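## Task

Each foam block sits above a lot number printed on the shelf edge beneath it. Every foam block whose lot number shows up two or more times anywhere in the storeroom must end up on the desk, entirely within its edges with nothing overhanging. All other foam blocks stay on the shelves they started on. The robot must not tip over or finish leaning, or the task fails.

## Robot and tools

ROBOT. TidyBot++: a wheeled base (0.54 m long, 0.50 m wide, 0.38 m tall) on four powered casters, carrying one seven-joint arm with a two-finger gripper. The shoulder sits 0.12 m ahead of the base centre and 0.68 m up. Arm segments: upper arm 0.42 m, forearm 0.31 m, hand 0.31 m to the reported hand point. Cameras: base_camera (fixed on the base, looking ahead) and wrist_camera (looks along the hand). The arm begins folded, hand pointing down, sticking out up to 0.08 m ahead of the base.

FRAMES. Base frame: origin on the floor below the base centre, x forward, y left, z up, metres. hand_pose is reported in it: the point between the finger pads, with the hand's z axis running along the fingers and the fingers closing along its y axis. Odometry frame = the base frame where the scene began; base_odometry comes from wheel turns only (slip counts as travel), heading in rad, positive left, -3.142 to 3.142. base_tilt is in degrees, positive when leaning forward or right.

move. One action per call, built from base, joints, target and speeds; all parts start together.
- base: an object, offsets from where the base is when the command starts, along its own axes. translate_m (-2 to 2 m, + forward), strafe_m (-2 to 2 m, + left), rotate_rad (-6.3 to 6.3 rad, + counter-clockwise seen from above). The base heads straight to the offset point. A base move times out after 14 s.
- joints: an object of absolute targets by name. joint_1_rad any angle (+ is clockwise from above, opposite to heading); joint_2_rad -2.249 to 2.249 (shoulder, 0 = upper arm vertical); joint_3_rad any angle; joint_4_rad -2.579 to 2.579 (elbow, 0 straight); joint_5_rad any angle; joint_6_rad -2.099 to 2.099 (wrist); joint_7_rad any angle (hand roll; hand down, + is counter-clockwise from above, 1.57 opens fingers left/right); gripper_pos 0 (open, about 85 mm gap) to 1 (closed); gap is roughly 85 x (1 - gripper_pos) mm. Unbounded joints take the shorter route, so send steps under half a turn.
- target: one list of seven numbers [x, y, z, qw, qx, qy, qz], an absolute hand pose in the base frame, metres plus unit quaternion, same form as hand_pose. With target, joints may hold only gripper_pos. The controller picks joint angles itself; a reach beyond range makes the arm wander up to 10 s and end "time_out".
- speeds: caps for this action only. translate_m and strafe_m 0.05 to 0.5 m/s; rotate_rad 0.1 to 1.57 rad/s. When translate and strafe are combined, give the cap under just one of them.
- cameras: list of "base_camera", "wrist_camera" or "all"; [] gives none. blocking: true (default) returns when all motion rests; false returns in about 0.5 s while motion continues.
An unknown key makes a call invalid; a value outside its range gets it refused.

wait(seconds 0 to 10): nothing new is sent; returns state and images, early if motion ends. stop: brakes all running motion. zoom_image(camera, region [x0, y0, x1, y1] in pixels from the top-left, at most 504 x 504): a closer look at that camera's latest image; useful for reading lot numbers. read_manual: licence texts only. finished_scene(scene): ends the current scene (1 or 2) for good; the result reports success and gives the next task.

RESULTS. "move" reads done, or the worst status among motions. base_status, joint_status, hand_status: moving, done, off_target (rested away from target, may still push), stopped, contact_stop, time_out, not_followed (a built-in check withheld the targets; "joint command not followed" / "pose unreachable" with a cause), torque_fault, limit_stop_at_motor_heat. hand_status done means within 10 mm and 2 degrees. hand_target is where the hand would be with all joints at target. motor_effort: percent of max per motor, peak of last action in brackets. Motor temperatures: one per arm joint. "pictures" gives image order; "earlier move" tracks a non-blocking move; on_its_own lists uncommanded behaviour; ARM HIT flags a hard self or base hit.

CORRECTIONS. Moves usually end 1 to 3 cm off. To fix position, add (desired - hand_pose) to the last target's x, y, z. To keep a loaded hand still, resend hand_target, not hand_pose. Loads make the arm sag; correct the same way, and never command a loaded joint to its current reading. Cameras show the true hand position better than hand_pose.

CAUTIONS. A refused call, or an uncommanded stop (contact_stop, time_out, torque fault), cancels the rest of that reply's move, wait and finished_scene calls. The arm does not avoid obstacles and keeps pushing if blocked; a blocked base pushes until timeout. Torque limits: 104.5 N m for joints 1 to 4, 51.3 for 5 to 7; exceeding one freezes the arm 10 s. Motors heat when holding loads, stretched out or pushing; 60 °C shows MOTOR HOT, 75 °C causes a weak-braking fault. A hand pointing down reaches only about 0.94 m high, near the base. Tipping risk: driving or turning while the arm is caught above about 0.6 m, sideways swings with the arm extended, or reaching far over nearby furniture from the folded pose; backing off or pulling the arm in rights a lean. Avoid dropping objects, releasing them while moving, slamming, hard hits, strong pushes, and heavy squeezing or twisting on something still resting on a surface. Things may briefly tug on a held object or nudge loose items. Scene 1 is practice and may be skipped with finished_scene.

Each tool is called after "Call:" as name([rows], argument=value, ...), one row to a line, values as JSON.

## Session

Call:
move()

Scene clock: 0.00 s.
Motor temperatures (°C): [38 35 30 37 40 37 42]
base_odometry: x=+0.000 y=+0.000 heading=+0.000
base_tilt: forward=-0.4 right=+0.6
base_status: not commanded
joint_positions: joint_1_rad=-0.038 joint_2_rad=-0.374 joint_3_rad=+3.113 joint_4_rad=-2.523 joint_5_rad=-0.004 joint_6_rad=-0.911 joint_7_rad=+1.592 gripper_pos=+0.000
joint_status: not commanded
motor_effort: joint_1_rad=-1 joint_2_rad=-1 joint_3_rad=+1 joint_4_rad=+15 joint_5_rad=+1 joint_6_rad=+1 joint_7_rad=+0
hand_pose: x=+0.2532 y=+0.0103 z=+0.5912 quat_wxyz=(+0.003, +0.998, +0.042, +0.041) (m; base frame)
hand_target: x=+0.2524 y=+0.0102 z=+0.5907 quat_wxyz=(+0.003, +0.998, +0.042, +0.040) (m; base frame)
hand_status: not commanded
pictures: base_camera, wrist_camera
Images, in order (width x height): base_camera 644x364, wrist_camera 644x476.

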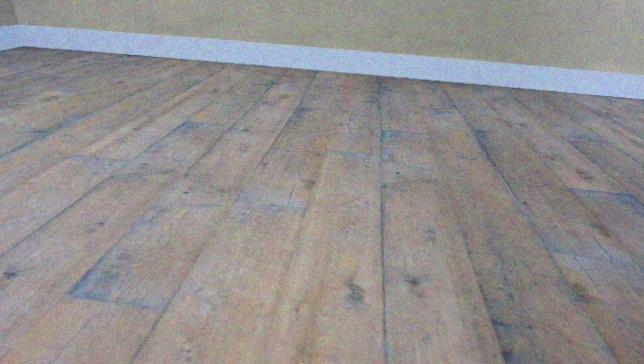

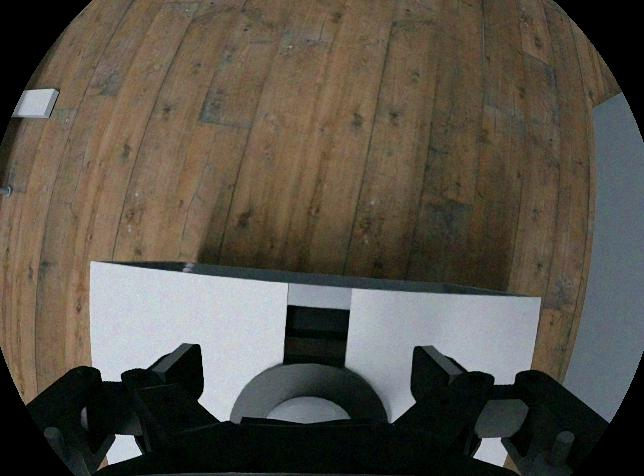

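Call:
move(joints={"joint_1_rad": 0, "joint_2_rad": -1.0, "joint_3_rad": 3.14, "joint_4_rad": -2.55, "joint_5_rad": 0, "joint_6_rad": -0.1, "joint_7_rad": 1.57}, cameras=["wrist_camera", "base_camera"])

Call:
move(base={"rotate_rad": 1.047}, cameras=["wrist_camera", "base_camera"])

Call:
move(base={"rotate_rad": 1.047}, cameras=["wrist_camera", "base_camera"])

Call:
move(base={"rotate_rad": 1.047}, cameras=["wrist_camera", "base_camera"])

Call:
move(base={"rotate_rad": 1.047}, cameras=["wrist_camera", "base_camera"])

Call:
move(base={"rotate_rad": 1.047}, cameras=["wrist_camera", "base_camera"])

Scene clock: 2.63 s.
move: done
base_odometry: x=+0.000 y=+0.000 heading=+0.000
base_tilt: forward=-0.4 right=+0.6
joint_positions: joint_1_rad=-0.020 joint_2_rad=-0.983 joint_3_rad=+3.123 joint_4_rad=-2.523 joint_5_rad=-0.004 joint_6_rad=-0.158 joint_7_rad=+1.592 gripper_pos=+0.000
joint_status: all done
motor_effort: joint_1_rad=-1(2) joint_2_rad=+8(10) joint_3_rad=+1(2) joint_4_rad=+22(23) joint_5_rad=+1(2) joint_6_rad=+9(9) joint_7_rad=+0(1)
hand_pose: x=+0.3915 y=+0.0128 z=+0.8849 quat_wxyz=(+0.001, +0.750, +0.023, +0.661) (m; base frame)
pictures: base_camera, wrist_camera

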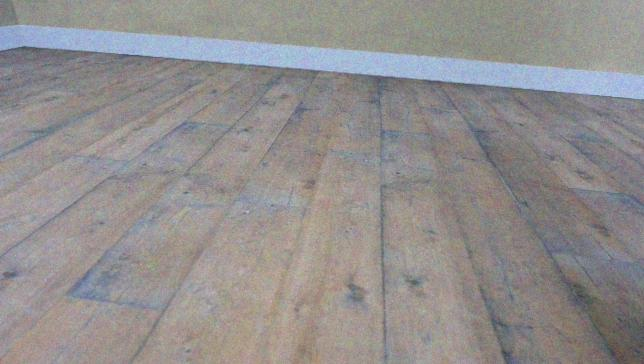

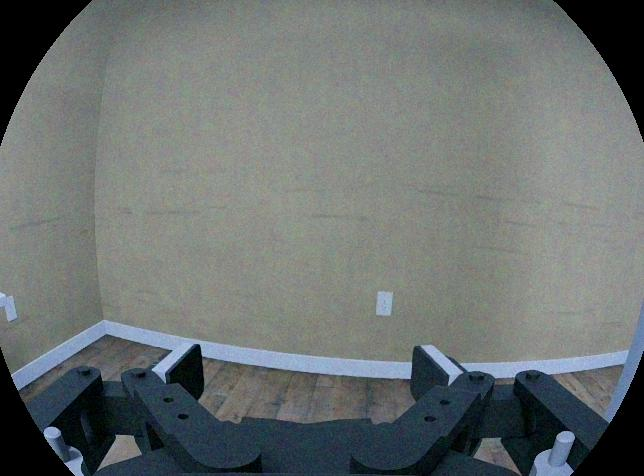

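Scene clock: 4.57 s.
move: done
base_odometry: x=+0.000 y=+0.000 heading=+1.046
base_tilt: forward=-0.4 right=+0.6
base_status: done
joint_positions: joint_1_rad=-0.016 joint_2_rad=-0.983 joint_3_rad=+3.126 joint_4_rad=-2.523 joint_5_rad=-0.004 joint_6_rad=-0.156 joint_7_rad=+1.592 gripper_pos=+0.000
motor_effort: joint_1_rad=+0(1) joint_2_rad=+8(9) joint_3_rad=+1(2) joint_4_rad=+22(23) joint_5_rad=+1(1) joint_6_rad=+9(9) joint_7_rad=-1(1)
hand_pose: x=+0.3917 y=+0.0109 z=+0.8857 quat_wxyz=(+0.002, +0.750, +0.020, +0.661) (m; base frame)
pictures: base_camera, wrist_camera

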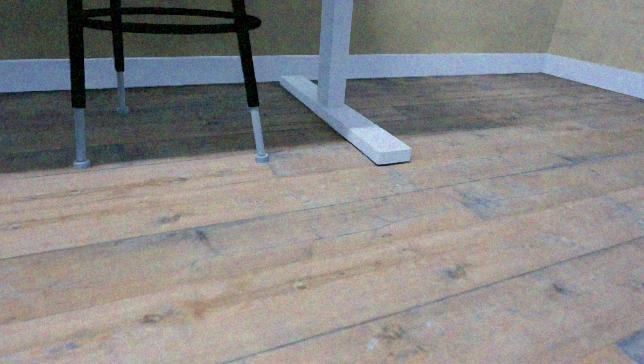

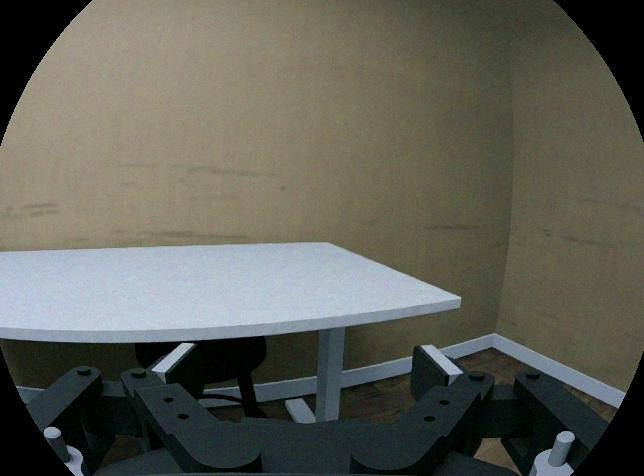

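Scene clock: 6.50 s.
move: done
base_odometry: x=+0.000 y=+0.000 heading=+2.093
base_tilt: forward=-0.4 right=+0.6
base_status: done
joint_positions: joint_1_rad=-0.015 joint_2_rad=-0.983 joint_3_rad=+3.127 joint_4_rad=-2.523 joint_5_rad=-0.004 joint_6_rad=-0.155 joint_7_rad=+1.592 gripper_pos=+0.000
motor_effort: joint_1_rad=+0(1) joint_2_rad=+8(9) joint_3_rad=+1(2) joint_4_rad=+22(24) joint_5_rad=+1(1) joint_6_rad=+9(9) joint_7_rad=+0(1)
hand_pose: x=+0.3917 y=+0.0102 z=+0.8858 quat_wxyz=(+0.002, +0.750, +0.019, +0.662) (m; base frame)
pictures: base_camera, wrist_camera

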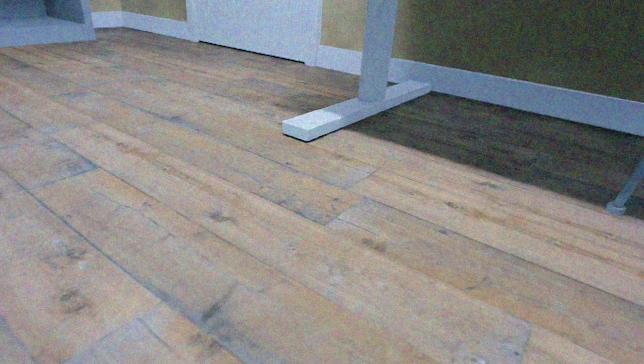

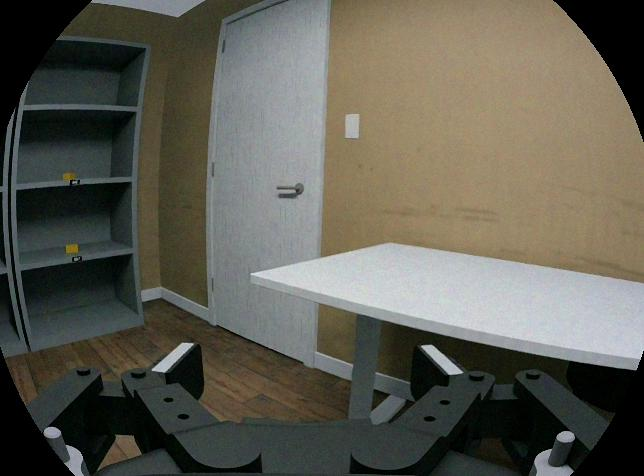

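Scene clock: 8.43 s.
move: done
base_odometry: x=+0.000 y=+0.000 heading=+3.139
base_tilt: forward=-0.4 right=+0.6
base_status: done
joint_positions: joint_1_rad=-0.014 joint_2_rad=-0.983 joint_3_rad=+3.128 joint_4_rad=-2.523 joint_5_rad=-0.004 joint_6_rad=-0.155 joint_7_rad=+1.592 gripper_pos=+0.000
motor_effort: joint_1_rad=-1(1) joint_2_rad=+9(9) joint_3_rad=+1(2) joint_4_rad=+23(23) joint_5_rad=+1(1) joint_6_rad=+8(10) joint_7_rad=-1(1)
hand_pose: x=+0.3917 y=+0.0098 z=+0.8859 quat_wxyz=(+0.002, +0.750, +0.018, +0.662) (m; base frame)
pictures: base_camera, wrist_camera

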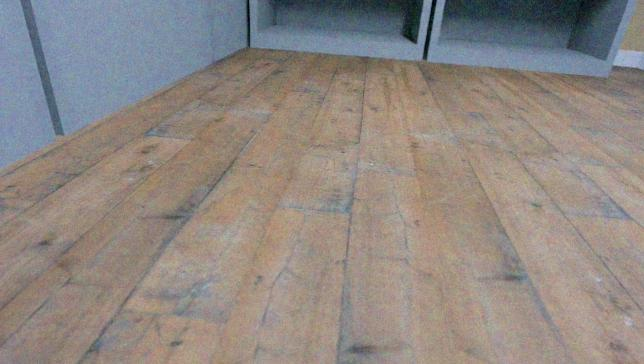

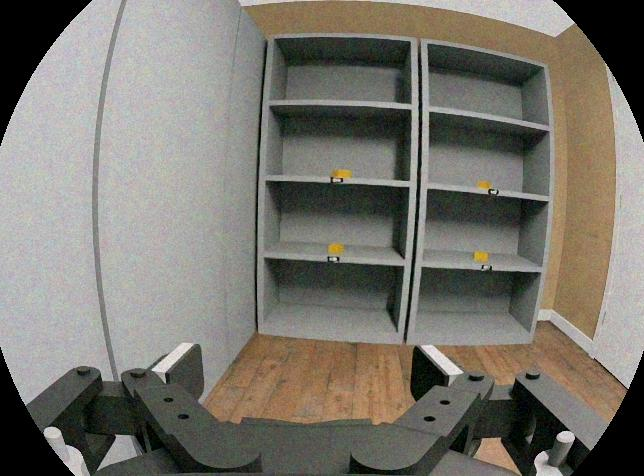

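Scene clock: 10.37 s.
move: done
base_odometry: x=+0.000 y=+0.000 heading=-2.098
base_tilt: forward=-0.3 right=+0.6
base_status: done
joint_positions: joint_1_rad=-0.013 joint_2_rad=-0.983 joint_3_rad=+3.128 joint_4_rad=-2.523 joint_5_rad=-0.004 joint_6_rad=-0.155 joint_7_rad=+1.592 gripper_pos=+0.000
motor_effort: joint_1_rad=-1(1) joint_2_rad=+9(9) joint_3_rad=+1(2) joint_4_rad=+22(24) joint_5_rad=+1(1) joint_6_rad=+9(9) joint_7_rad=+0(1)
hand_pose: x=+0.3917 y=+0.0095 z=+0.8859 quat_wxyz=(+0.003, +0.750, +0.018, +0.662) (m; base frame)
pictures: base_camera, wrist_camera

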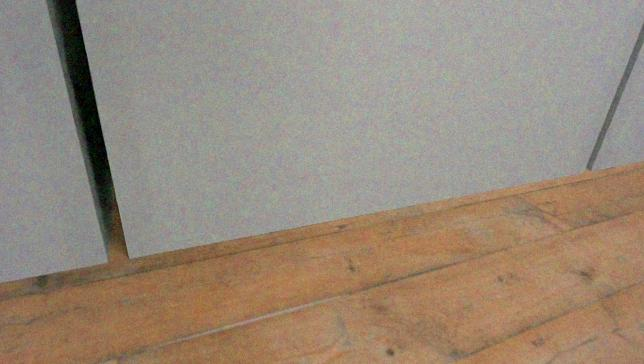

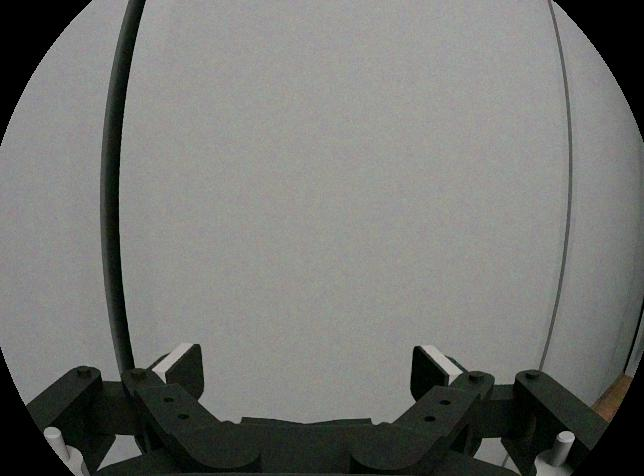

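Scene clock: 12.30 s.
move: done
base_odometry: x=+0.000 y=+0.000 heading=-1.052
base_tilt: forward=-0.3 right=+0.6
base_status: done
joint_positions: joint_1_rad=-0.013 joint_2_rad=-0.983 joint_3_rad=+3.128 joint_4_rad=-2.523 joint_5_rad=-0.004 joint_6_rad=-0.155 joint_7_rad=+1.592 gripper_pos=+0.000
motor_effort: joint_1_rad=-1(1) joint_2_rad=+8(9) joint_3_rad=+1(2) joint_4_rad=+23(23) joint_5_rad=+1(1) joint_6_rad=+9(9) joint_7_rad=+0(1)
hand_pose: x=+0.3917 y=+0.0094 z=+0.8859 quat_wxyz=(+0.003, +0.750, +0.018, +0.662) (m; base frame)
pictures: base_camera, wrist_camera

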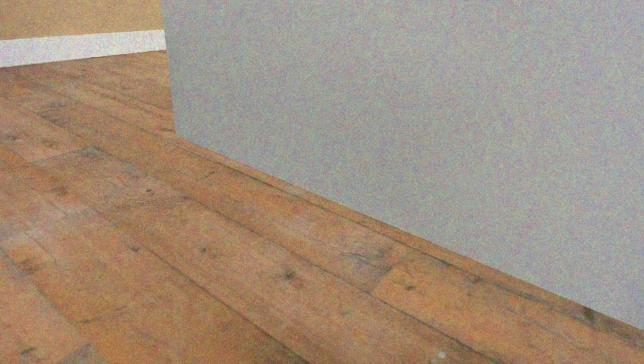

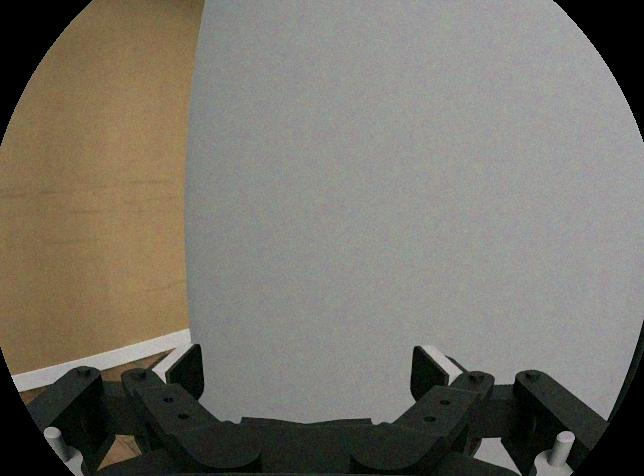

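Call:
move(base={"translate_m": -1.54, "strafe_m": -0.88, "rotate_rad": -2.246}, joints={"joint_1_rad": 0, "joint_2_rad": -1.0, "joint_3_rad": 3.14, "joint_4_rad": -2.55, "joint_5_rad": 0, "joint_6_rad": -0.5, "joint_7_rad": 1.57}, cameras=["wrist_camera", "base_camera"])

Scene clock: 20.47 s.
move: done
base_odometry: x=-1.528 y=+0.901 heading=+2.985
base_tilt: forward=-0.3 right=+0.6
base_status: done
joint_positions: joint_1_rad=-0.013 joint_2_rad=-0.987 joint_3_rad=+3.129 joint_4_rad=-2.534 joint_5_rad=-0.004 joint_6_rad=-0.475 joint_7_rad=+1.592 gripper_pos=+0.000
joint_status: all done
motor_effort: joint_1_rad=+0(1) joint_2_rad=+9(10) joint_3_rad=+1(3) joint_4_rad=+22(25) joint_5_rad=+1(2) joint_6_rad=+8(9) joint_7_rad=+0(1)
hand_pose: x=+0.3622 y=+0.0078 z=+0.7853 quat_wxyz=(+0.003, +0.847, +0.019, +0.531) (m; base frame)
pictures: base_camera, wrist_camera

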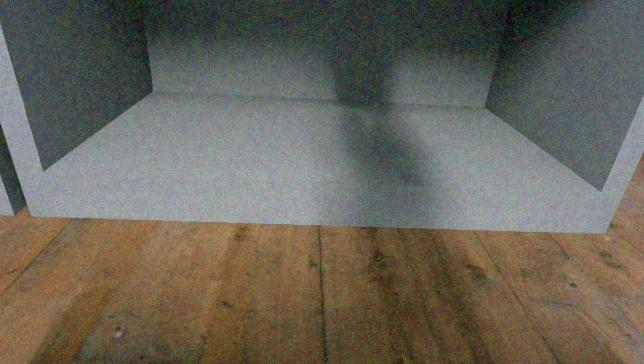

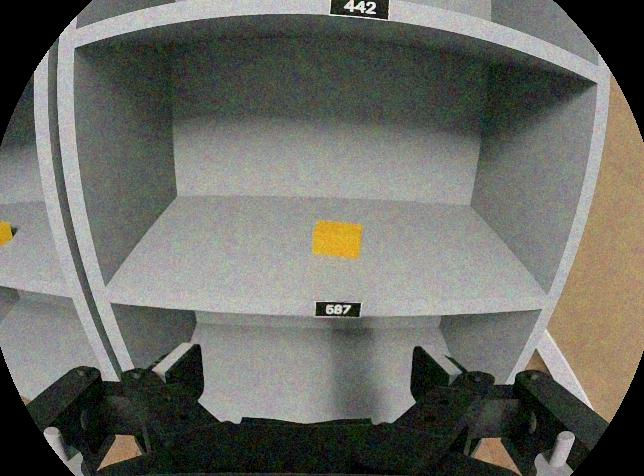

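Call:
zoom_image(camera="wrist_camera", region=[290, 290, 390, 340])

Call:
zoom_image(camera="wrist_camera", region=[310, 0, 410, 40])

Call:
move(base={"strafe_m": 0.95}, cameras=["wrist_camera", "base_camera"])

Scaled by 5.040.

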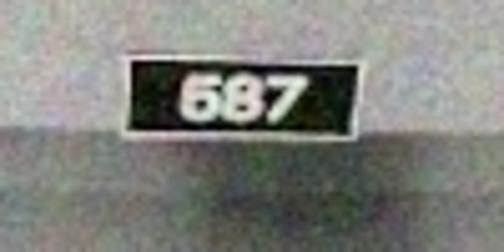

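Scaled by 5.040.

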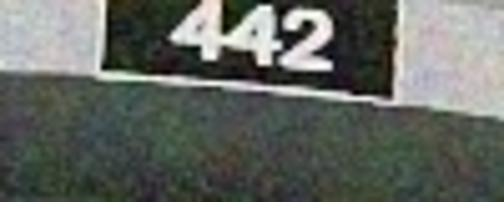

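Scene clock: 23.83 s.
move: done
base_odometry: x=-1.677 y=-0.038 heading=+2.984
base_tilt: forward=-0.4 right=+0.6
base_status: done
joint_positions: joint_1_rad=-0.013 joint_2_rad=-0.987 joint_3_rad=+3.130 joint_4_rad=-2.534 joint_5_rad=-0.004 joint_6_rad=-0.475 joint_7_rad=+1.592 gripper_pos=+0.000
motor_effort: joint_1_rad=+0(1) joint_2_rad=+8(10) joint_3_rad=+1(2) joint_4_rad=+22(23) joint_5_rad=+1(1) joint_6_rad=+8(9) joint_7_rad=+0(1)
hand_pose: x=+0.3622 y=+0.0076 z=+0.7853 quat_wxyz=(+0.003, +0.847, +0.018, +0.531) (m; base frame)
pictures: base_camera, wrist_camera

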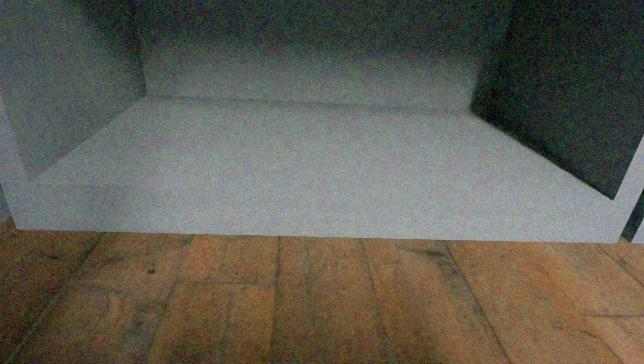

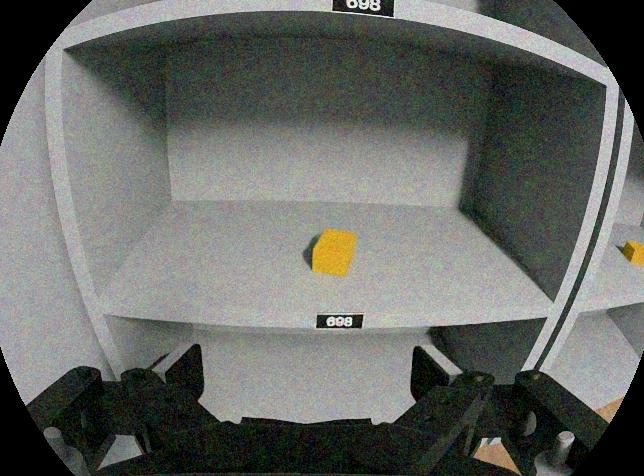

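Call:
zoom_image(camera="wrist_camera", region=[310, 0, 410, 40])

Call:
zoom_image(camera="wrist_camera", region=[290, 300, 390, 350])

Call:
zoom_image(camera="wrist_camera", region=[272, 200, 402, 300])

Scaled by 5.040.

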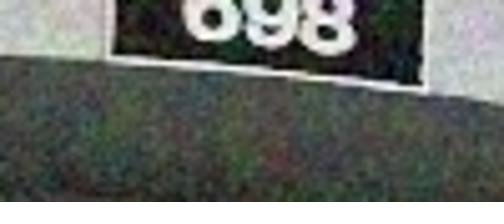

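Scaled by 5.040.

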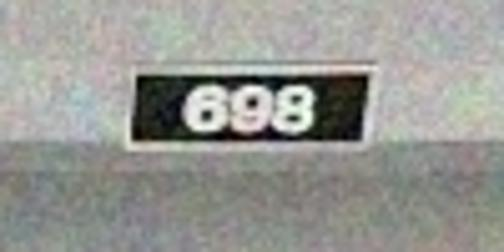

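Scaled by 3.877.

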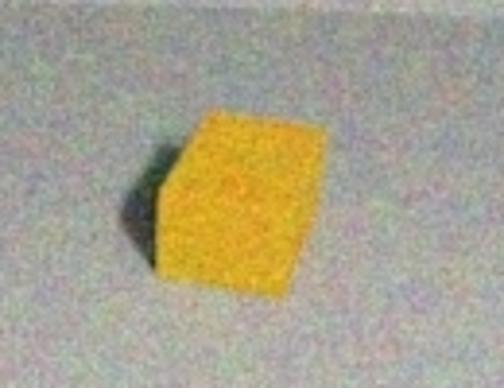

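Call:
move(base={"strafe_m": 0.03}, joints={"joint_1_rad": -0.257, "joint_2_rad": 0.627, "joint_3_rad": 3.14, "joint_4_rad": -2.364, "joint_5_rad": -0.595, "joint_6_rad": 1.062, "joint_7_rad": 1.69, "gripper_pos": 0}, cameras=["wrist_camera"])

Call:
zoom_image(camera="wrist_camera", region=[222, 160, 422, 310])

Scene clock: 30.57 s.
move: done
base_odometry: x=-1.682 y=-0.068 heading=+2.984
base_tilt: forward=-0.3 right=+0.6
base_status: done
joint_positions: joint_1_rad=-0.237 joint_2_rad=+0.603 joint_3_rad=+3.130 joint_4_rad=-2.385 joint_5_rad=-0.524 joint_6_rad=+1.005 joint_7_rad=+1.647 gripper_pos=+0.000
joint_status: all done
motor_effort: joint_1_rad=+0(2) joint_2_rad=-27(28) joint_3_rad=+1(2) joint_4_rad=+7(23) joint_5_rad=+1(3) joint_6_rad=+8(9) joint_7_rad=+0(1)
hand_pose: x=+0.6716 y=+0.0054 z=+0.5869 quat_wxyz=(+0.059, +0.836, -0.105, +0.535) (m; base frame)
pictures: wrist_camera

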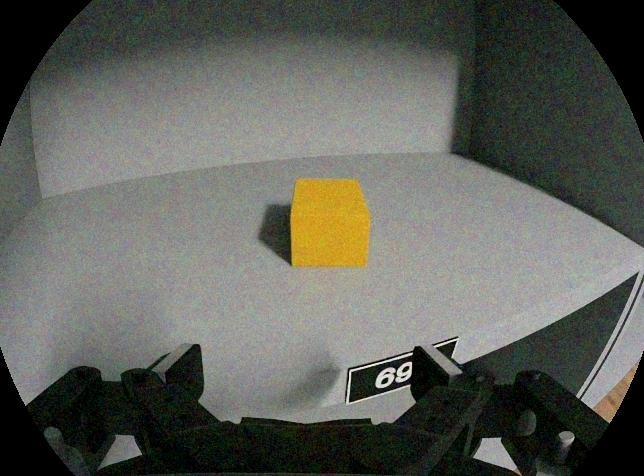

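Scaled by 2.520.

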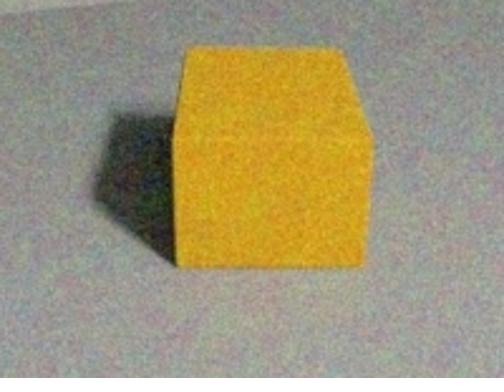

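Call:
move(base={"translate_m": 0.094, "strafe_m": -0.038}, speeds={"translate_m": 0.2}, cameras=["wrist_camera"])

Scene clock: 33.00 s.
move: done
base_odometry: x=-1.769 y=-0.015 heading=+2.985
base_tilt: forward=-0.3 right=+0.6
base_status: done
joint_positions: joint_1_rad=-0.243 joint_2_rad=+0.604 joint_3_rad=+3.131 joint_4_rad=-2.378 joint_5_rad=-0.526 joint_6_rad=+1.010 joint_7_rad=+1.647 gripper_pos=+0.000
motor_effort: joint_1_rad=-1(2) joint_2_rad=-27(29) joint_3_rad=+1(2) joint_4_rad=+7(9) joint_5_rad=+2(2) joint_6_rad=+9(9) joint_7_rad=+0(1)
hand_pose: x=+0.6749 y=+0.0085 z=+0.5898 quat_wxyz=(+0.057, +0.834, -0.104, +0.539) (m; base frame)
pictures: wrist_camera

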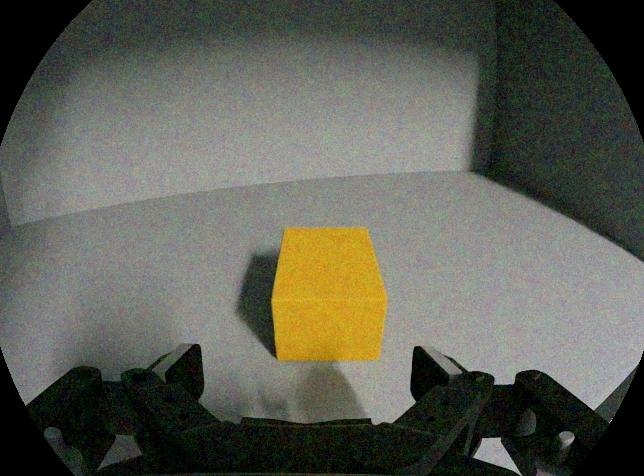

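Call:
move(base={"translate_m": 0.081, "strafe_m": -0.031}, speeds={"translate_m": 0.12}, cameras=["wrist_camera"])

Scene clock: 35.03 s.
move: done
base_odometry: x=-1.844 y=+0.028 heading=+2.985
base_tilt: forward=-0.3 right=+0.6
base_status: done
joint_positions: joint_1_rad=-0.246 joint_2_rad=+0.605 joint_3_rad=+3.131 joint_4_rad=-2.376 joint_5_rad=-0.527 joint_6_rad=+1.010 joint_7_rad=+1.647 gripper_pos=+0.000
motor_effort: joint_1_rad=+0(2) joint_2_rad=-27(29) joint_3_rad=+1(2) joint_4_rad=+7(8) joint_5_rad=+1(2) joint_6_rad=+8(9) joint_7_rad=+0(1)
hand_pose: x=+0.6754 y=+0.0101 z=+0.5900 quat_wxyz=(+0.057, +0.833, -0.103, +0.540) (m; base frame)
pictures: wrist_camera

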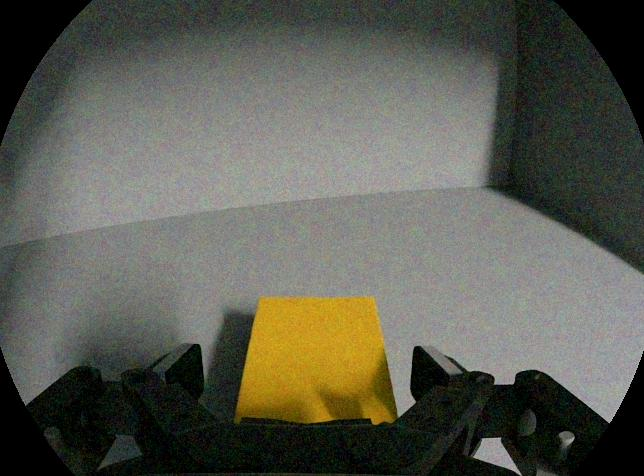

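Call:
move(joints={"gripper_pos": 0.6}, cameras=[])

Call:
move(joints={"joint_2_rad": 0.53}, cameras=["wrist_camera"])

Scene clock: 36.13 s.
move: off_target
base_odometry: x=-1.844 y=+0.028 heading=+2.985
base_tilt: forward=-0.3 right=+0.6
joint_positions: joint_1_rad=-0.246 joint_2_rad=+0.605 joint_3_rad=+3.131 joint_4_rad=-2.376 joint_5_rad=-0.527 joint_6_rad=+1.014 joint_7_rad=+1.647 gripper_pos=+0.436
joint_status: gripper_pos off_target (ended at +0.436, target +0.600)
motor_effort: joint_1_rad=+0(1) joint_2_rad=-27(28) joint_3_rad=+1(1) joint_4_rad=+7(7) joint_5_rad=+1(2) joint_6_rad=+8(9) joint_7_rad=+0(1)
hand_pose: x=+0.6759 y=+0.0098 z=+0.5910 quat_wxyz=(+0.057, +0.832, -0.103, +0.541) (m; base frame)
pictures: none

Scene clock: 37.07 s.
move: done
base_odometry: x=-1.844 y=+0.028 heading=+2.985
base_tilt: forward=-0.3 right=+0.6
joint_positions: joint_1_rad=-0.246 joint_2_rad=+0.526 joint_3_rad=+3.131 joint_4_rad=-2.376 joint_5_rad=-0.527 joint_6_rad=+1.015 joint_7_rad=+1.647 gripper_pos=+0.436
joint_status: all done
motor_effort: joint_1_rad=+0(1) joint_2_rad=-26(30) joint_3_rad=+1(1) joint_4_rad=+9(9) joint_5_rad=+2(2) joint_6_rad=+9(9) joint_7_rad=+0(1)
hand_pose: x=+0.6813 y=+0.0111 z=+0.6340 quat_wxyz=(+0.045, +0.812, -0.110, +0.572) (m; base frame)
pictures: wrist_camera

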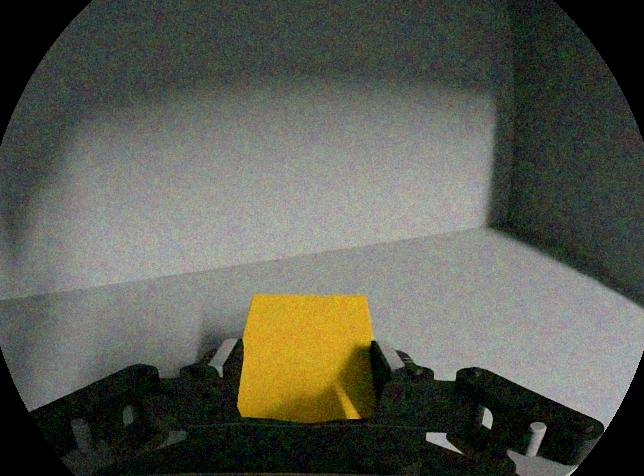

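Call:
move(base={"translate_m": -0.255, "strafe_m": 0.06}, cameras=["wrist_camera"])

Call:
move(base={"translate_m": -0.92, "strafe_m": -0.52, "rotate_rad": -1.545}, joints={"joint_1_rad": 0.015, "joint_2_rad": -0.115, "joint_3_rad": 3.14, "joint_4_rad": -2.09, "joint_5_rad": 0.03, "joint_6_rad": 0.03, "joint_7_rad": 1.55}, cameras=["wrist_camera", "base_camera"])

Scene clock: 44.80 s.
move: done
base_odometry: x=-1.601 y=-0.071 heading=+2.985
base_tilt: forward=-0.3 right=+0.6
base_status: done
joint_positions: joint_1_rad=-0.248 joint_2_rad=+0.525 joint_3_rad=+3.131 joint_4_rad=-2.374 joint_5_rad=-0.528 joint_6_rad=+1.015 joint_7_rad=+1.647 gripper_pos=+0.436
motor_effort: joint_1_rad=+0(2) joint_2_rad=-27(29) joint_3_rad=+1(2) joint_4_rad=+8(10) joint_5_rad=+2(2) joint_6_rad=+8(9) joint_7_rad=-1(1)
hand_pose: x=+0.6821 y=+0.0120 z=+0.6356 quat_wxyz=(+0.045, +0.811, -0.110, +0.574) (m; base frame)
pictures: wrist_camera

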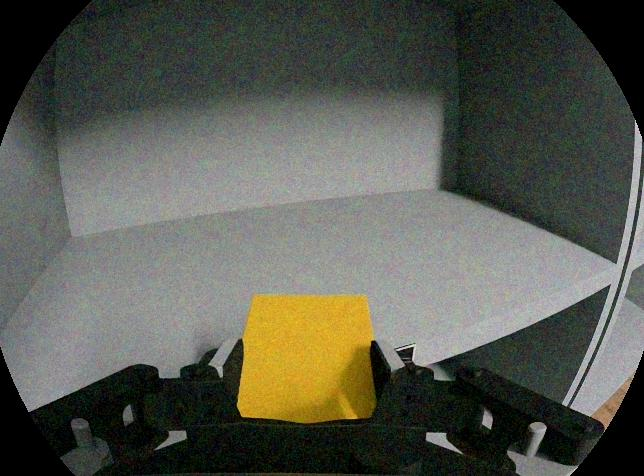

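Scene clock: 48.60 s.
move: done
base_odometry: x=-0.612 y=+0.300 heading=+1.440
base_tilt: forward=-0.3 right=+0.6
base_status: done
joint_positions: joint_1_rad=+0.007 joint_2_rad=-0.109 joint_3_rad=+3.139 joint_4_rad=-2.104 joint_5_rad=-0.039 joint_6_rad=+0.077 joint_7_rad=+1.593 gripper_pos=+0.436
joint_status: all done
motor_effort: joint_1_rad=+0(3) joint_2_rad=-16(30) joint_3_rad=+0(3) joint_4_rad=+20(22) joint_5_rad=+1(2) joint_6_rad=+8(10) joint_7_rad=+0(1)
hand_pose: x=+0.6523 y=-0.0021 z=+0.8642 quat_wxyz=(-0.002, +0.819, -0.010, +0.574) (m; base frame)
pictures: base_camera, wrist_camera

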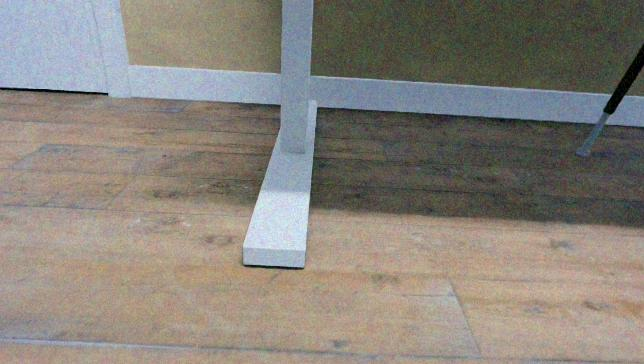

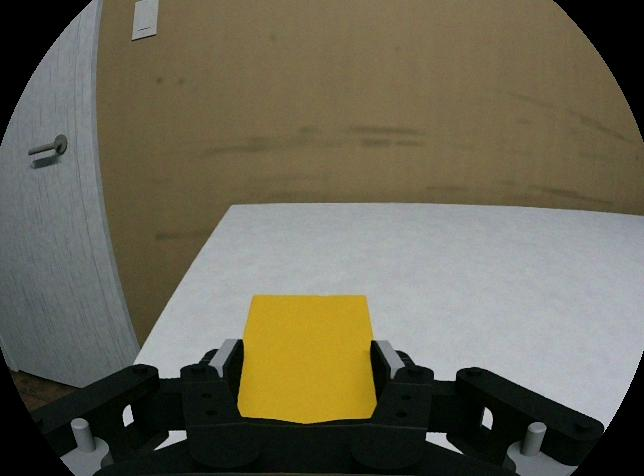

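Call:
move(base={"translate_m": 0.15}, joints={"joint_2_rad": -0.052, "joint_4_rad": -2.245, "joint_6_rad": 0.21}, cameras=["wrist_camera"])

Scene clock: 52.13 s.
move: done
base_odometry: x=-0.592 y=+0.448 heading=+1.440
base_tilt: forward=-0.3 right=+0.6
base_status: done
joint_positions: joint_1_rad=+0.007 joint_2_rad=-0.057 joint_3_rad=+3.139 joint_4_rad=-2.218 joint_5_rad=-0.039 joint_6_rad=+0.156 joint_7_rad=+1.593 gripper_pos=+0.436
joint_status: all done
motor_effort: joint_1_rad=+0(1) joint_2_rad=-16(20) joint_3_rad=+0(1) joint_4_rad=+20(22) joint_5_rad=+1(1) joint_6_rad=+8(10) joint_7_rad=-1(1)
hand_pose: x=+0.6385 y=-0.0030 z=+0.7960 quat_wxyz=(-0.001, +0.843, -0.011, +0.538) (m; base frame)
pictures: wrist_camera

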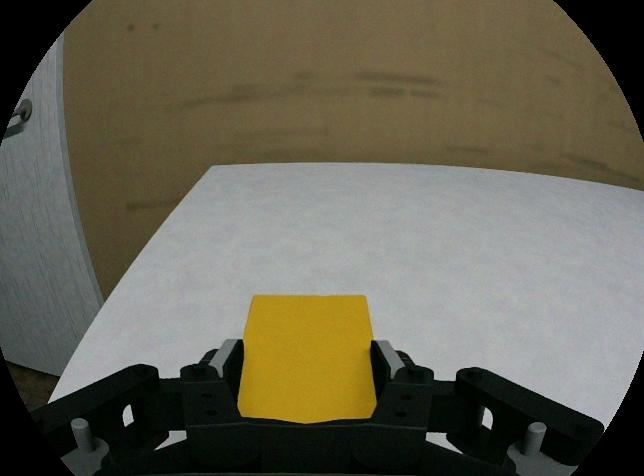

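Call:
move(base={"translate_m": 0.06}, cameras=[])

Call:
move(joints={"joint_2_rad": -0.01, "joint_4_rad": -2.30, "joint_6_rad": 0.305}, cameras=[])

Call:
move(joints={"joint_2_rad": 0.015, "joint_4_rad": -2.325, "joint_6_rad": 0.345}, cameras=["wrist_camera"])

Scene clock: 53.80 s.
move: done
base_odometry: x=-0.584 y=+0.508 heading=+1.439
base_tilt: forward=-0.3 right=+0.6
base_status: done
joint_positions: joint_1_rad=+0.007 joint_2_rad=-0.055 joint_3_rad=+3.139 joint_4_rad=-2.220 joint_5_rad=-0.039 joint_6_rad=+0.158 joint_7_rad=+1.593 gripper_pos=+0.436
motor_effort: joint_1_rad=+0(2) joint_2_rad=-16(19) joint_3_rad=+0(1) joint_4_rad=+20(20) joint_5_rad=+1(1) joint_6_rad=+8(9) joint_7_rad=+0(1)
hand_pose: x=+0.6384 y=-0.0030 z=+0.7947 quat_wxyz=(-0.001, +0.843, -0.011, +0.537) (m; base frame)
pictures: none

Scene clock: 54.60 s.
move: done
base_odometry: x=-0.584 y=+0.508 heading=+1.439
base_tilt: forward=-0.3 right=+0.6
joint_positions: joint_1_rad=+0.007 joint_2_rad=-0.028 joint_3_rad=+3.139 joint_4_rad=-2.276 joint_5_rad=-0.039 joint_6_rad=+0.252 joint_7_rad=+1.592 gripper_pos=+0.436
joint_status: all done
motor_effort: joint_1_rad=+0(1) joint_2_rad=-15(18) joint_3_rad=+0(1) joint_4_rad=+18(20) joint_5_rad=+1(1) joint_6_rad=+9(10) joint_7_rad=+0(1)
hand_pose: x=+0.6358 y=-0.0041 z=+0.7770 quat_wxyz=(+0.001, +0.840, -0.011, +0.542) (m; base frame)
pictures: none

Scene clock: 55.20 s.
move: done
base_odometry: x=-0.584 y=+0.508 heading=+1.439
base_tilt: forward=-0.3 right=+0.6
joint_positions: joint_1_rad=+0.007 joint_2_rad=-0.019 joint_3_rad=+3.139 joint_4_rad=-2.294 joint_5_rad=-0.038 joint_6_rad=+0.300 joint_7_rad=+1.591 gripper_pos=+0.436
joint_status: all done
motor_effort: joint_1_rad=+0(1) joint_2_rad=-15(17) joint_3_rad=+1(1) joint_4_rad=+18(19) joint_5_rad=+1(1) joint_6_rad=+7(9) joint_7_rad=+0(0)
hand_pose: x=+0.6368 y=-0.0046 z=+0.7769 quat_wxyz=(+0.002, +0.834, -0.012, +0.551) (m; base frame)
pictures: wrist_camera

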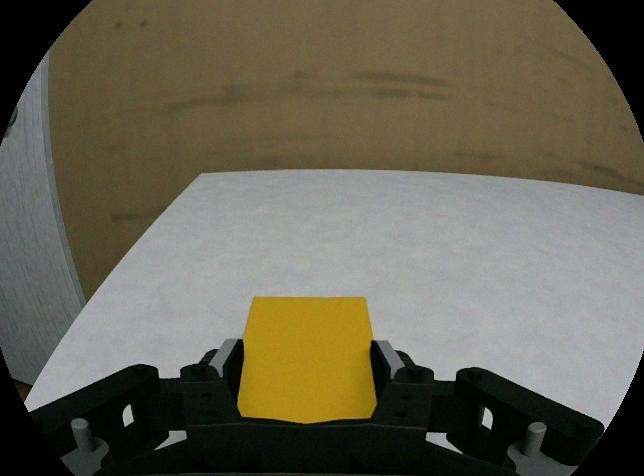

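Call:
move(joints={"joint_2_rad": 0.003, "joint_4_rad": -2.312, "joint_6_rad": 0.345, "gripper_pos": 0.25}, cameras=[])

Call:
move(joints={"gripper_pos": 0.0}, cameras=["wrist_camera"])

Scene clock: 56.27 s.
move: done
base_odometry: x=-0.584 y=+0.508 heading=+1.439
base_tilt: forward=-0.3 right=+0.6
joint_positions: joint_1_rad=+0.007 joint_2_rad=-0.015 joint_3_rad=+3.139 joint_4_rad=-2.294 joint_5_rad=-0.038 joint_6_rad=+0.301 joint_7_rad=+1.591 gripper_pos=+0.250
joint_status: all done
motor_effort: joint_1_rad=+0(1) joint_2_rad=-16(18) joint_3_rad=+0(1) joint_4_rad=+18(19) joint_5_rad=+1(1) joint_6_rad=+8(9) joint_7_rad=+0(0)
hand_pose: x=+0.6374 y=-0.0046 z=+0.7747 quat_wxyz=(+0.002, +0.835, -0.012, +0.549) (m; base frame)
pictures: none

Scene clock: 56.93 s.
move: done
base_odometry: x=-0.584 y=+0.508 heading=+1.439
base_tilt: forward=-0.3 right=+0.6
joint_positions: joint_1_rad=+0.007 joint_2_rad=-0.015 joint_3_rad=+3.139 joint_4_rad=-2.294 joint_5_rad=-0.038 joint_6_rad=+0.301 joint_7_rad=+1.591 gripper_pos=+0.000
joint_status: all done
motor_effort: joint_1_rad=+0(1) joint_2_rad=-17(17) joint_3_rad=+0(0) joint_4_rad=+18(19) joint_5_rad=+1(1) joint_6_rad=+8(9) joint_7_rad=-1(1)
hand_pose: x=+0.6374 y=-0.0046 z=+0.7747 quat_wxyz=(+0.002, +0.835, -0.012, +0.549) (m; base frame)
pictures: wrist_camera

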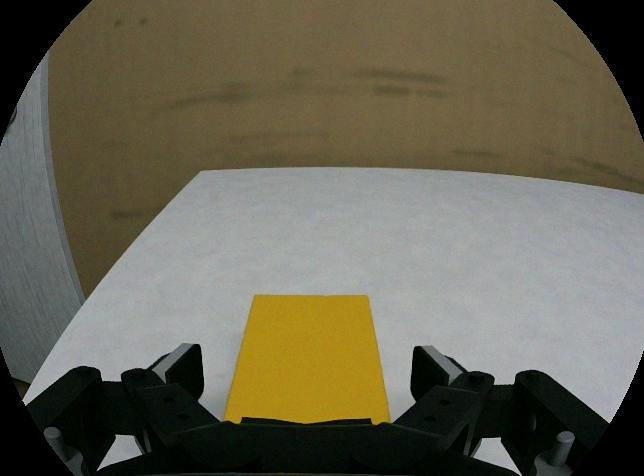

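Call:
move(base={"translate_m": -0.2}, cameras=["wrist_camera"])

Call:
move(base={"translate_m": -0.456, "strafe_m": 1.0, "rotate_rad": 1.546}, joints={"joint_1_rad": -0.015, "joint_2_rad": -0.13, "joint_3_rad": 3.14, "joint_4_rad": -1.41, "joint_5_rad": 0.03, "joint_6_rad": -0.737, "joint_7_rad": 1.53}, cameras=["wrist_camera", "base_camera"])

Scene clock: 60.30 s.
move: done
base_odometry: x=-0.610 y=+0.310 heading=+1.439
base_tilt: forward=-0.4 right=+0.6
base_status: done
joint_positions: joint_1_rad=+0.008 joint_2_rad=-0.011 joint_3_rad=+3.139 joint_4_rad=-2.294 joint_5_rad=-0.037 joint_6_rad=+0.301 joint_7_rad=+1.591 gripper_pos=+0.000
motor_effort: joint_1_rad=+0(2) joint_2_rad=-17(19) joint_3_rad=+0(2) joint_4_rad=+18(19) joint_5_rad=+1(1) joint_6_rad=+8(9) joint_7_rad=+0(1)
hand_pose: x=+0.6376 y=-0.0049 z=+0.7726 quat_wxyz=(+0.002, +0.837, -0.012, +0.548) (m; base frame)
pictures: wrist_camera

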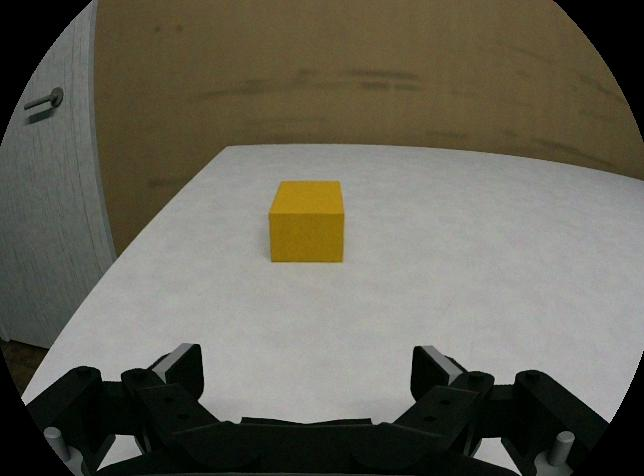

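Scene clock: 64.20 s.
move: done
base_odometry: x=-1.661 y=-0.011 heading=+2.986
base_tilt: forward=-0.3 right=+0.6
base_status: done
joint_positions: joint_1_rad=-0.006 joint_2_rad=-0.130 joint_3_rad=+3.141 joint_4_rad=-1.423 joint_5_rad=-0.035 joint_6_rad=-0.689 joint_7_rad=+1.573 gripper_pos=+0.000
joint_status: all done
motor_effort: joint_1_rad=+0(4) joint_2_rad=-16(22) joint_3_rad=+0(3) joint_4_rad=+21(23) joint_5_rad=+0(2) joint_6_rad=+8(10) joint_7_rad=+0(1)
hand_pose: x=+0.6522 y=+0.0121 z=+1.0608 quat_wxyz=(-0.018, +0.837, -0.001, +0.548) (m; base frame)
pictures: base_camera, wrist_camera

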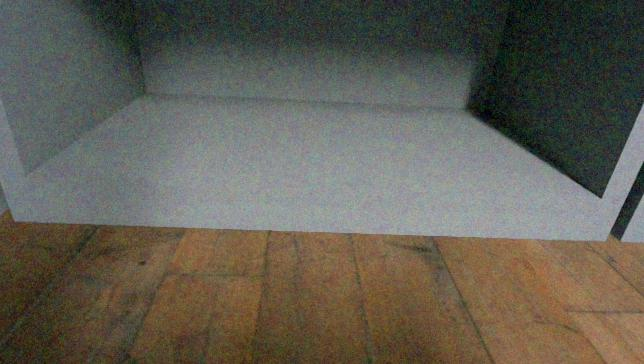

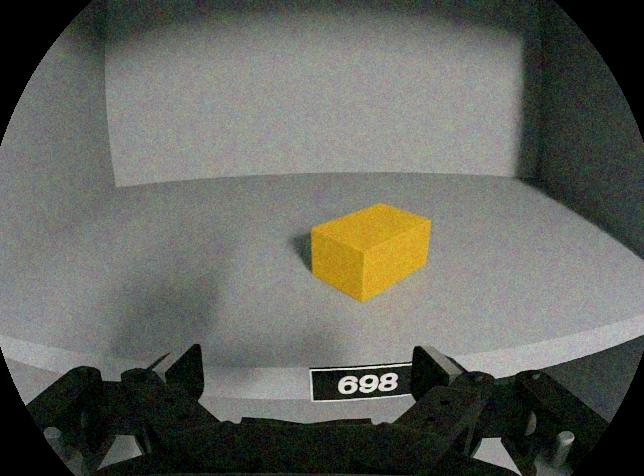

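Call:
zoom_image(camera="wrist_camera", region=[292, 180, 452, 320])

Scaled by 3.150.

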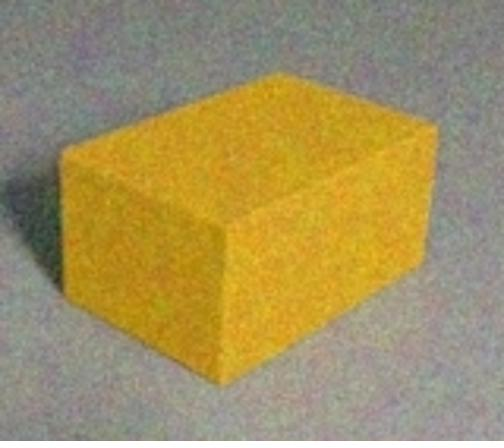

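Call:
move(base={"translate_m": -0.09, "strafe_m": 0.065}, joints={"joint_1_rad": -0.676, "joint_2_rad": 0.31, "joint_3_rad": 3.14, "joint_4_rad": -0.994, "joint_5_rad": 1.217, "joint_6_rad": -1.663, "joint_7_rad": 0.23}, cameras=["wrist_camera"])

Call:
zoom_image(camera="wrist_camera", region=[322, 150, 522, 300])

Scene clock: 68.87 s.
move: done
base_odometry: x=-1.582 y=-0.090 heading=+2.986
base_tilt: forward=-0.3 right=+0.6
base_status: done
joint_positions: joint_1_rad=-0.661 joint_2_rad=+0.284 joint_3_rad=+3.140 joint_4_rad=-1.011 joint_5_rad=+1.151 joint_6_rad=-1.610 joint_7_rad=+0.275 gripper_pos=+0.000
joint_status: all done
motor_effort: joint_1_rad=+0(3) joint_2_rad=-27(28) joint_3_rad=+1(3) joint_4_rad=+17(23) joint_5_rad=+9(10) joint_6_rad=+2(9) joint_7_rad=+0(1)
hand_pose: x=+0.6427 y=+0.0495 z=+1.0456 quat_wxyz=(+0.218, +0.765, -0.341, +0.501) (m; base frame)
pictures: wrist_camera

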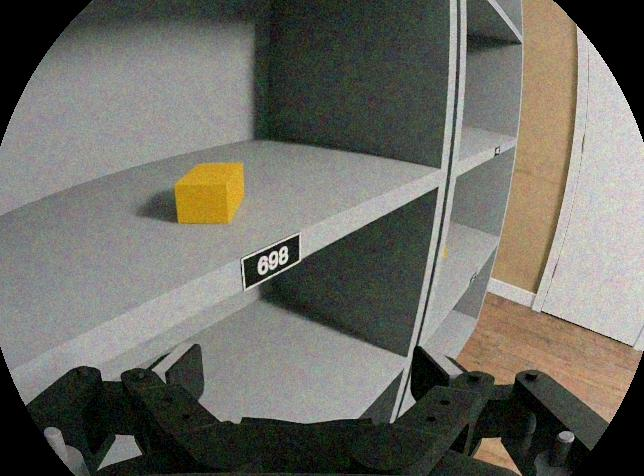

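Scaled by 2.520.

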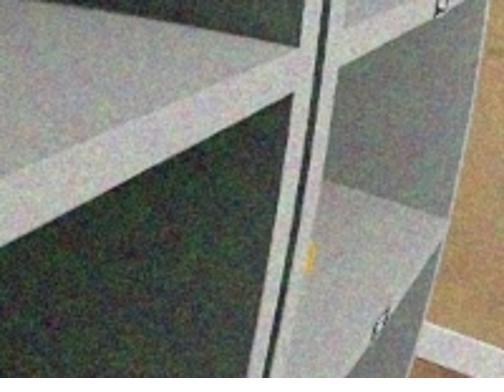

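Call:
move(base={"translate_m": 0.23, "strafe_m": -0.073}, speeds={"translate_m": 0.25}, joints={"joint_2_rad": 0.335}, cameras=["wrist_camera"])

Scene clock: 72.50 s.
move: done
base_odometry: x=-1.798 y=+0.018 heading=+2.987
base_tilt: forward=-0.3 right=+0.6
base_status: done
joint_positions: joint_1_rad=-0.666 joint_2_rad=+0.314 joint_3_rad=+3.140 joint_4_rad=-1.008 joint_5_rad=+1.156 joint_6_rad=-1.616 joint_7_rad=+0.273 gripper_pos=+0.000
joint_status: all done
motor_effort: joint_1_rad=-1(2) joint_2_rad=-27(30) joint_3_rad=+2(3) joint_4_rad=+17(18) joint_5_rad=+8(9) joint_6_rad=+2(3) joint_7_rad=+0(1)
hand_pose: x=+0.6496 y=+0.0570 z=+1.0342 quat_wxyz=(+0.229, +0.767, -0.334, +0.497) (m; base frame)
pictures: wrist_camera

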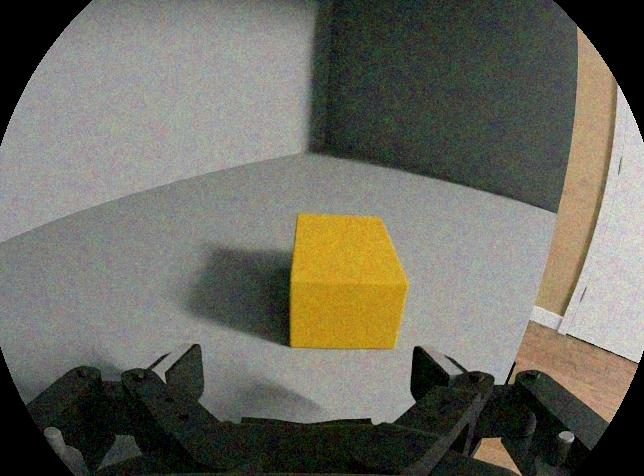

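Call:
move(base={"translate_m": -0.006, "strafe_m": -0.0216}, cameras=["wrist_camera"])

Scene clock: 73.90 s.
move: done
base_odometry: x=-1.789 y=+0.038 heading=+2.987
base_tilt: forward=-0.3 right=+0.6
base_status: done
joint_positions: joint_1_rad=-0.668 joint_2_rad=+0.317 joint_3_rad=+3.140 joint_4_rad=-1.008 joint_5_rad=+1.158 joint_6_rad=-1.618 joint_7_rad=+0.273 gripper_pos=+0.000
motor_effort: joint_1_rad=+0(3) joint_2_rad=-28(31) joint_3_rad=+1(3) joint_4_rad=+17(17) joint_5_rad=+9(9) joint_6_rad=+3(3) joint_7_rad=+0(1)
hand_pose: x=+0.6496 y=+0.0581 z=+1.0333 quat_wxyz=(+0.230, +0.768, -0.333, +0.497) (m; base frame)
pictures: wrist_camera

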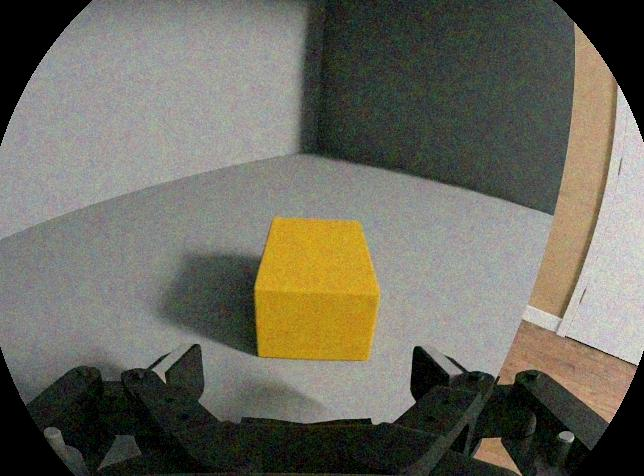

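Call:
move(base={"translate_m": 0.05, "strafe_m": -0.0625}, speeds={"translate_m": 0.12}, cameras=["wrist_camera"])

Scene clock: 76.03 s.
move: done
base_odometry: x=-1.829 y=+0.108 heading=+2.987
base_tilt: forward=-0.3 right=+0.6
base_status: done
joint_positions: joint_1_rad=-0.672 joint_2_rad=+0.317 joint_3_rad=+3.140 joint_4_rad=-1.007 joint_5_rad=+1.158 joint_6_rad=-1.618 joint_7_rad=+0.273 gripper_pos=+0.000
motor_effort: joint_1_rad=-1(3) joint_2_rad=-28(31) joint_3_rad=+1(3) joint_4_rad=+17(18) joint_5_rad=+9(9) joint_6_rad=+2(3) joint_7_rad=+0(0)
hand_pose: x=+0.6495 y=+0.0602 z=+1.0334 quat_wxyz=(+0.230, +0.768, -0.332, +0.497) (m; base frame)
pictures: wrist_camera

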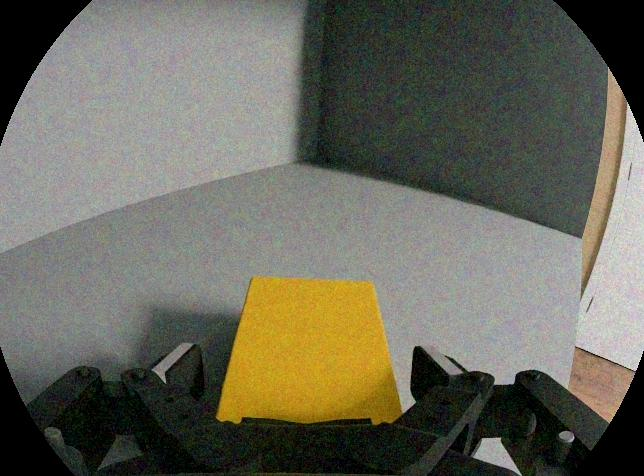

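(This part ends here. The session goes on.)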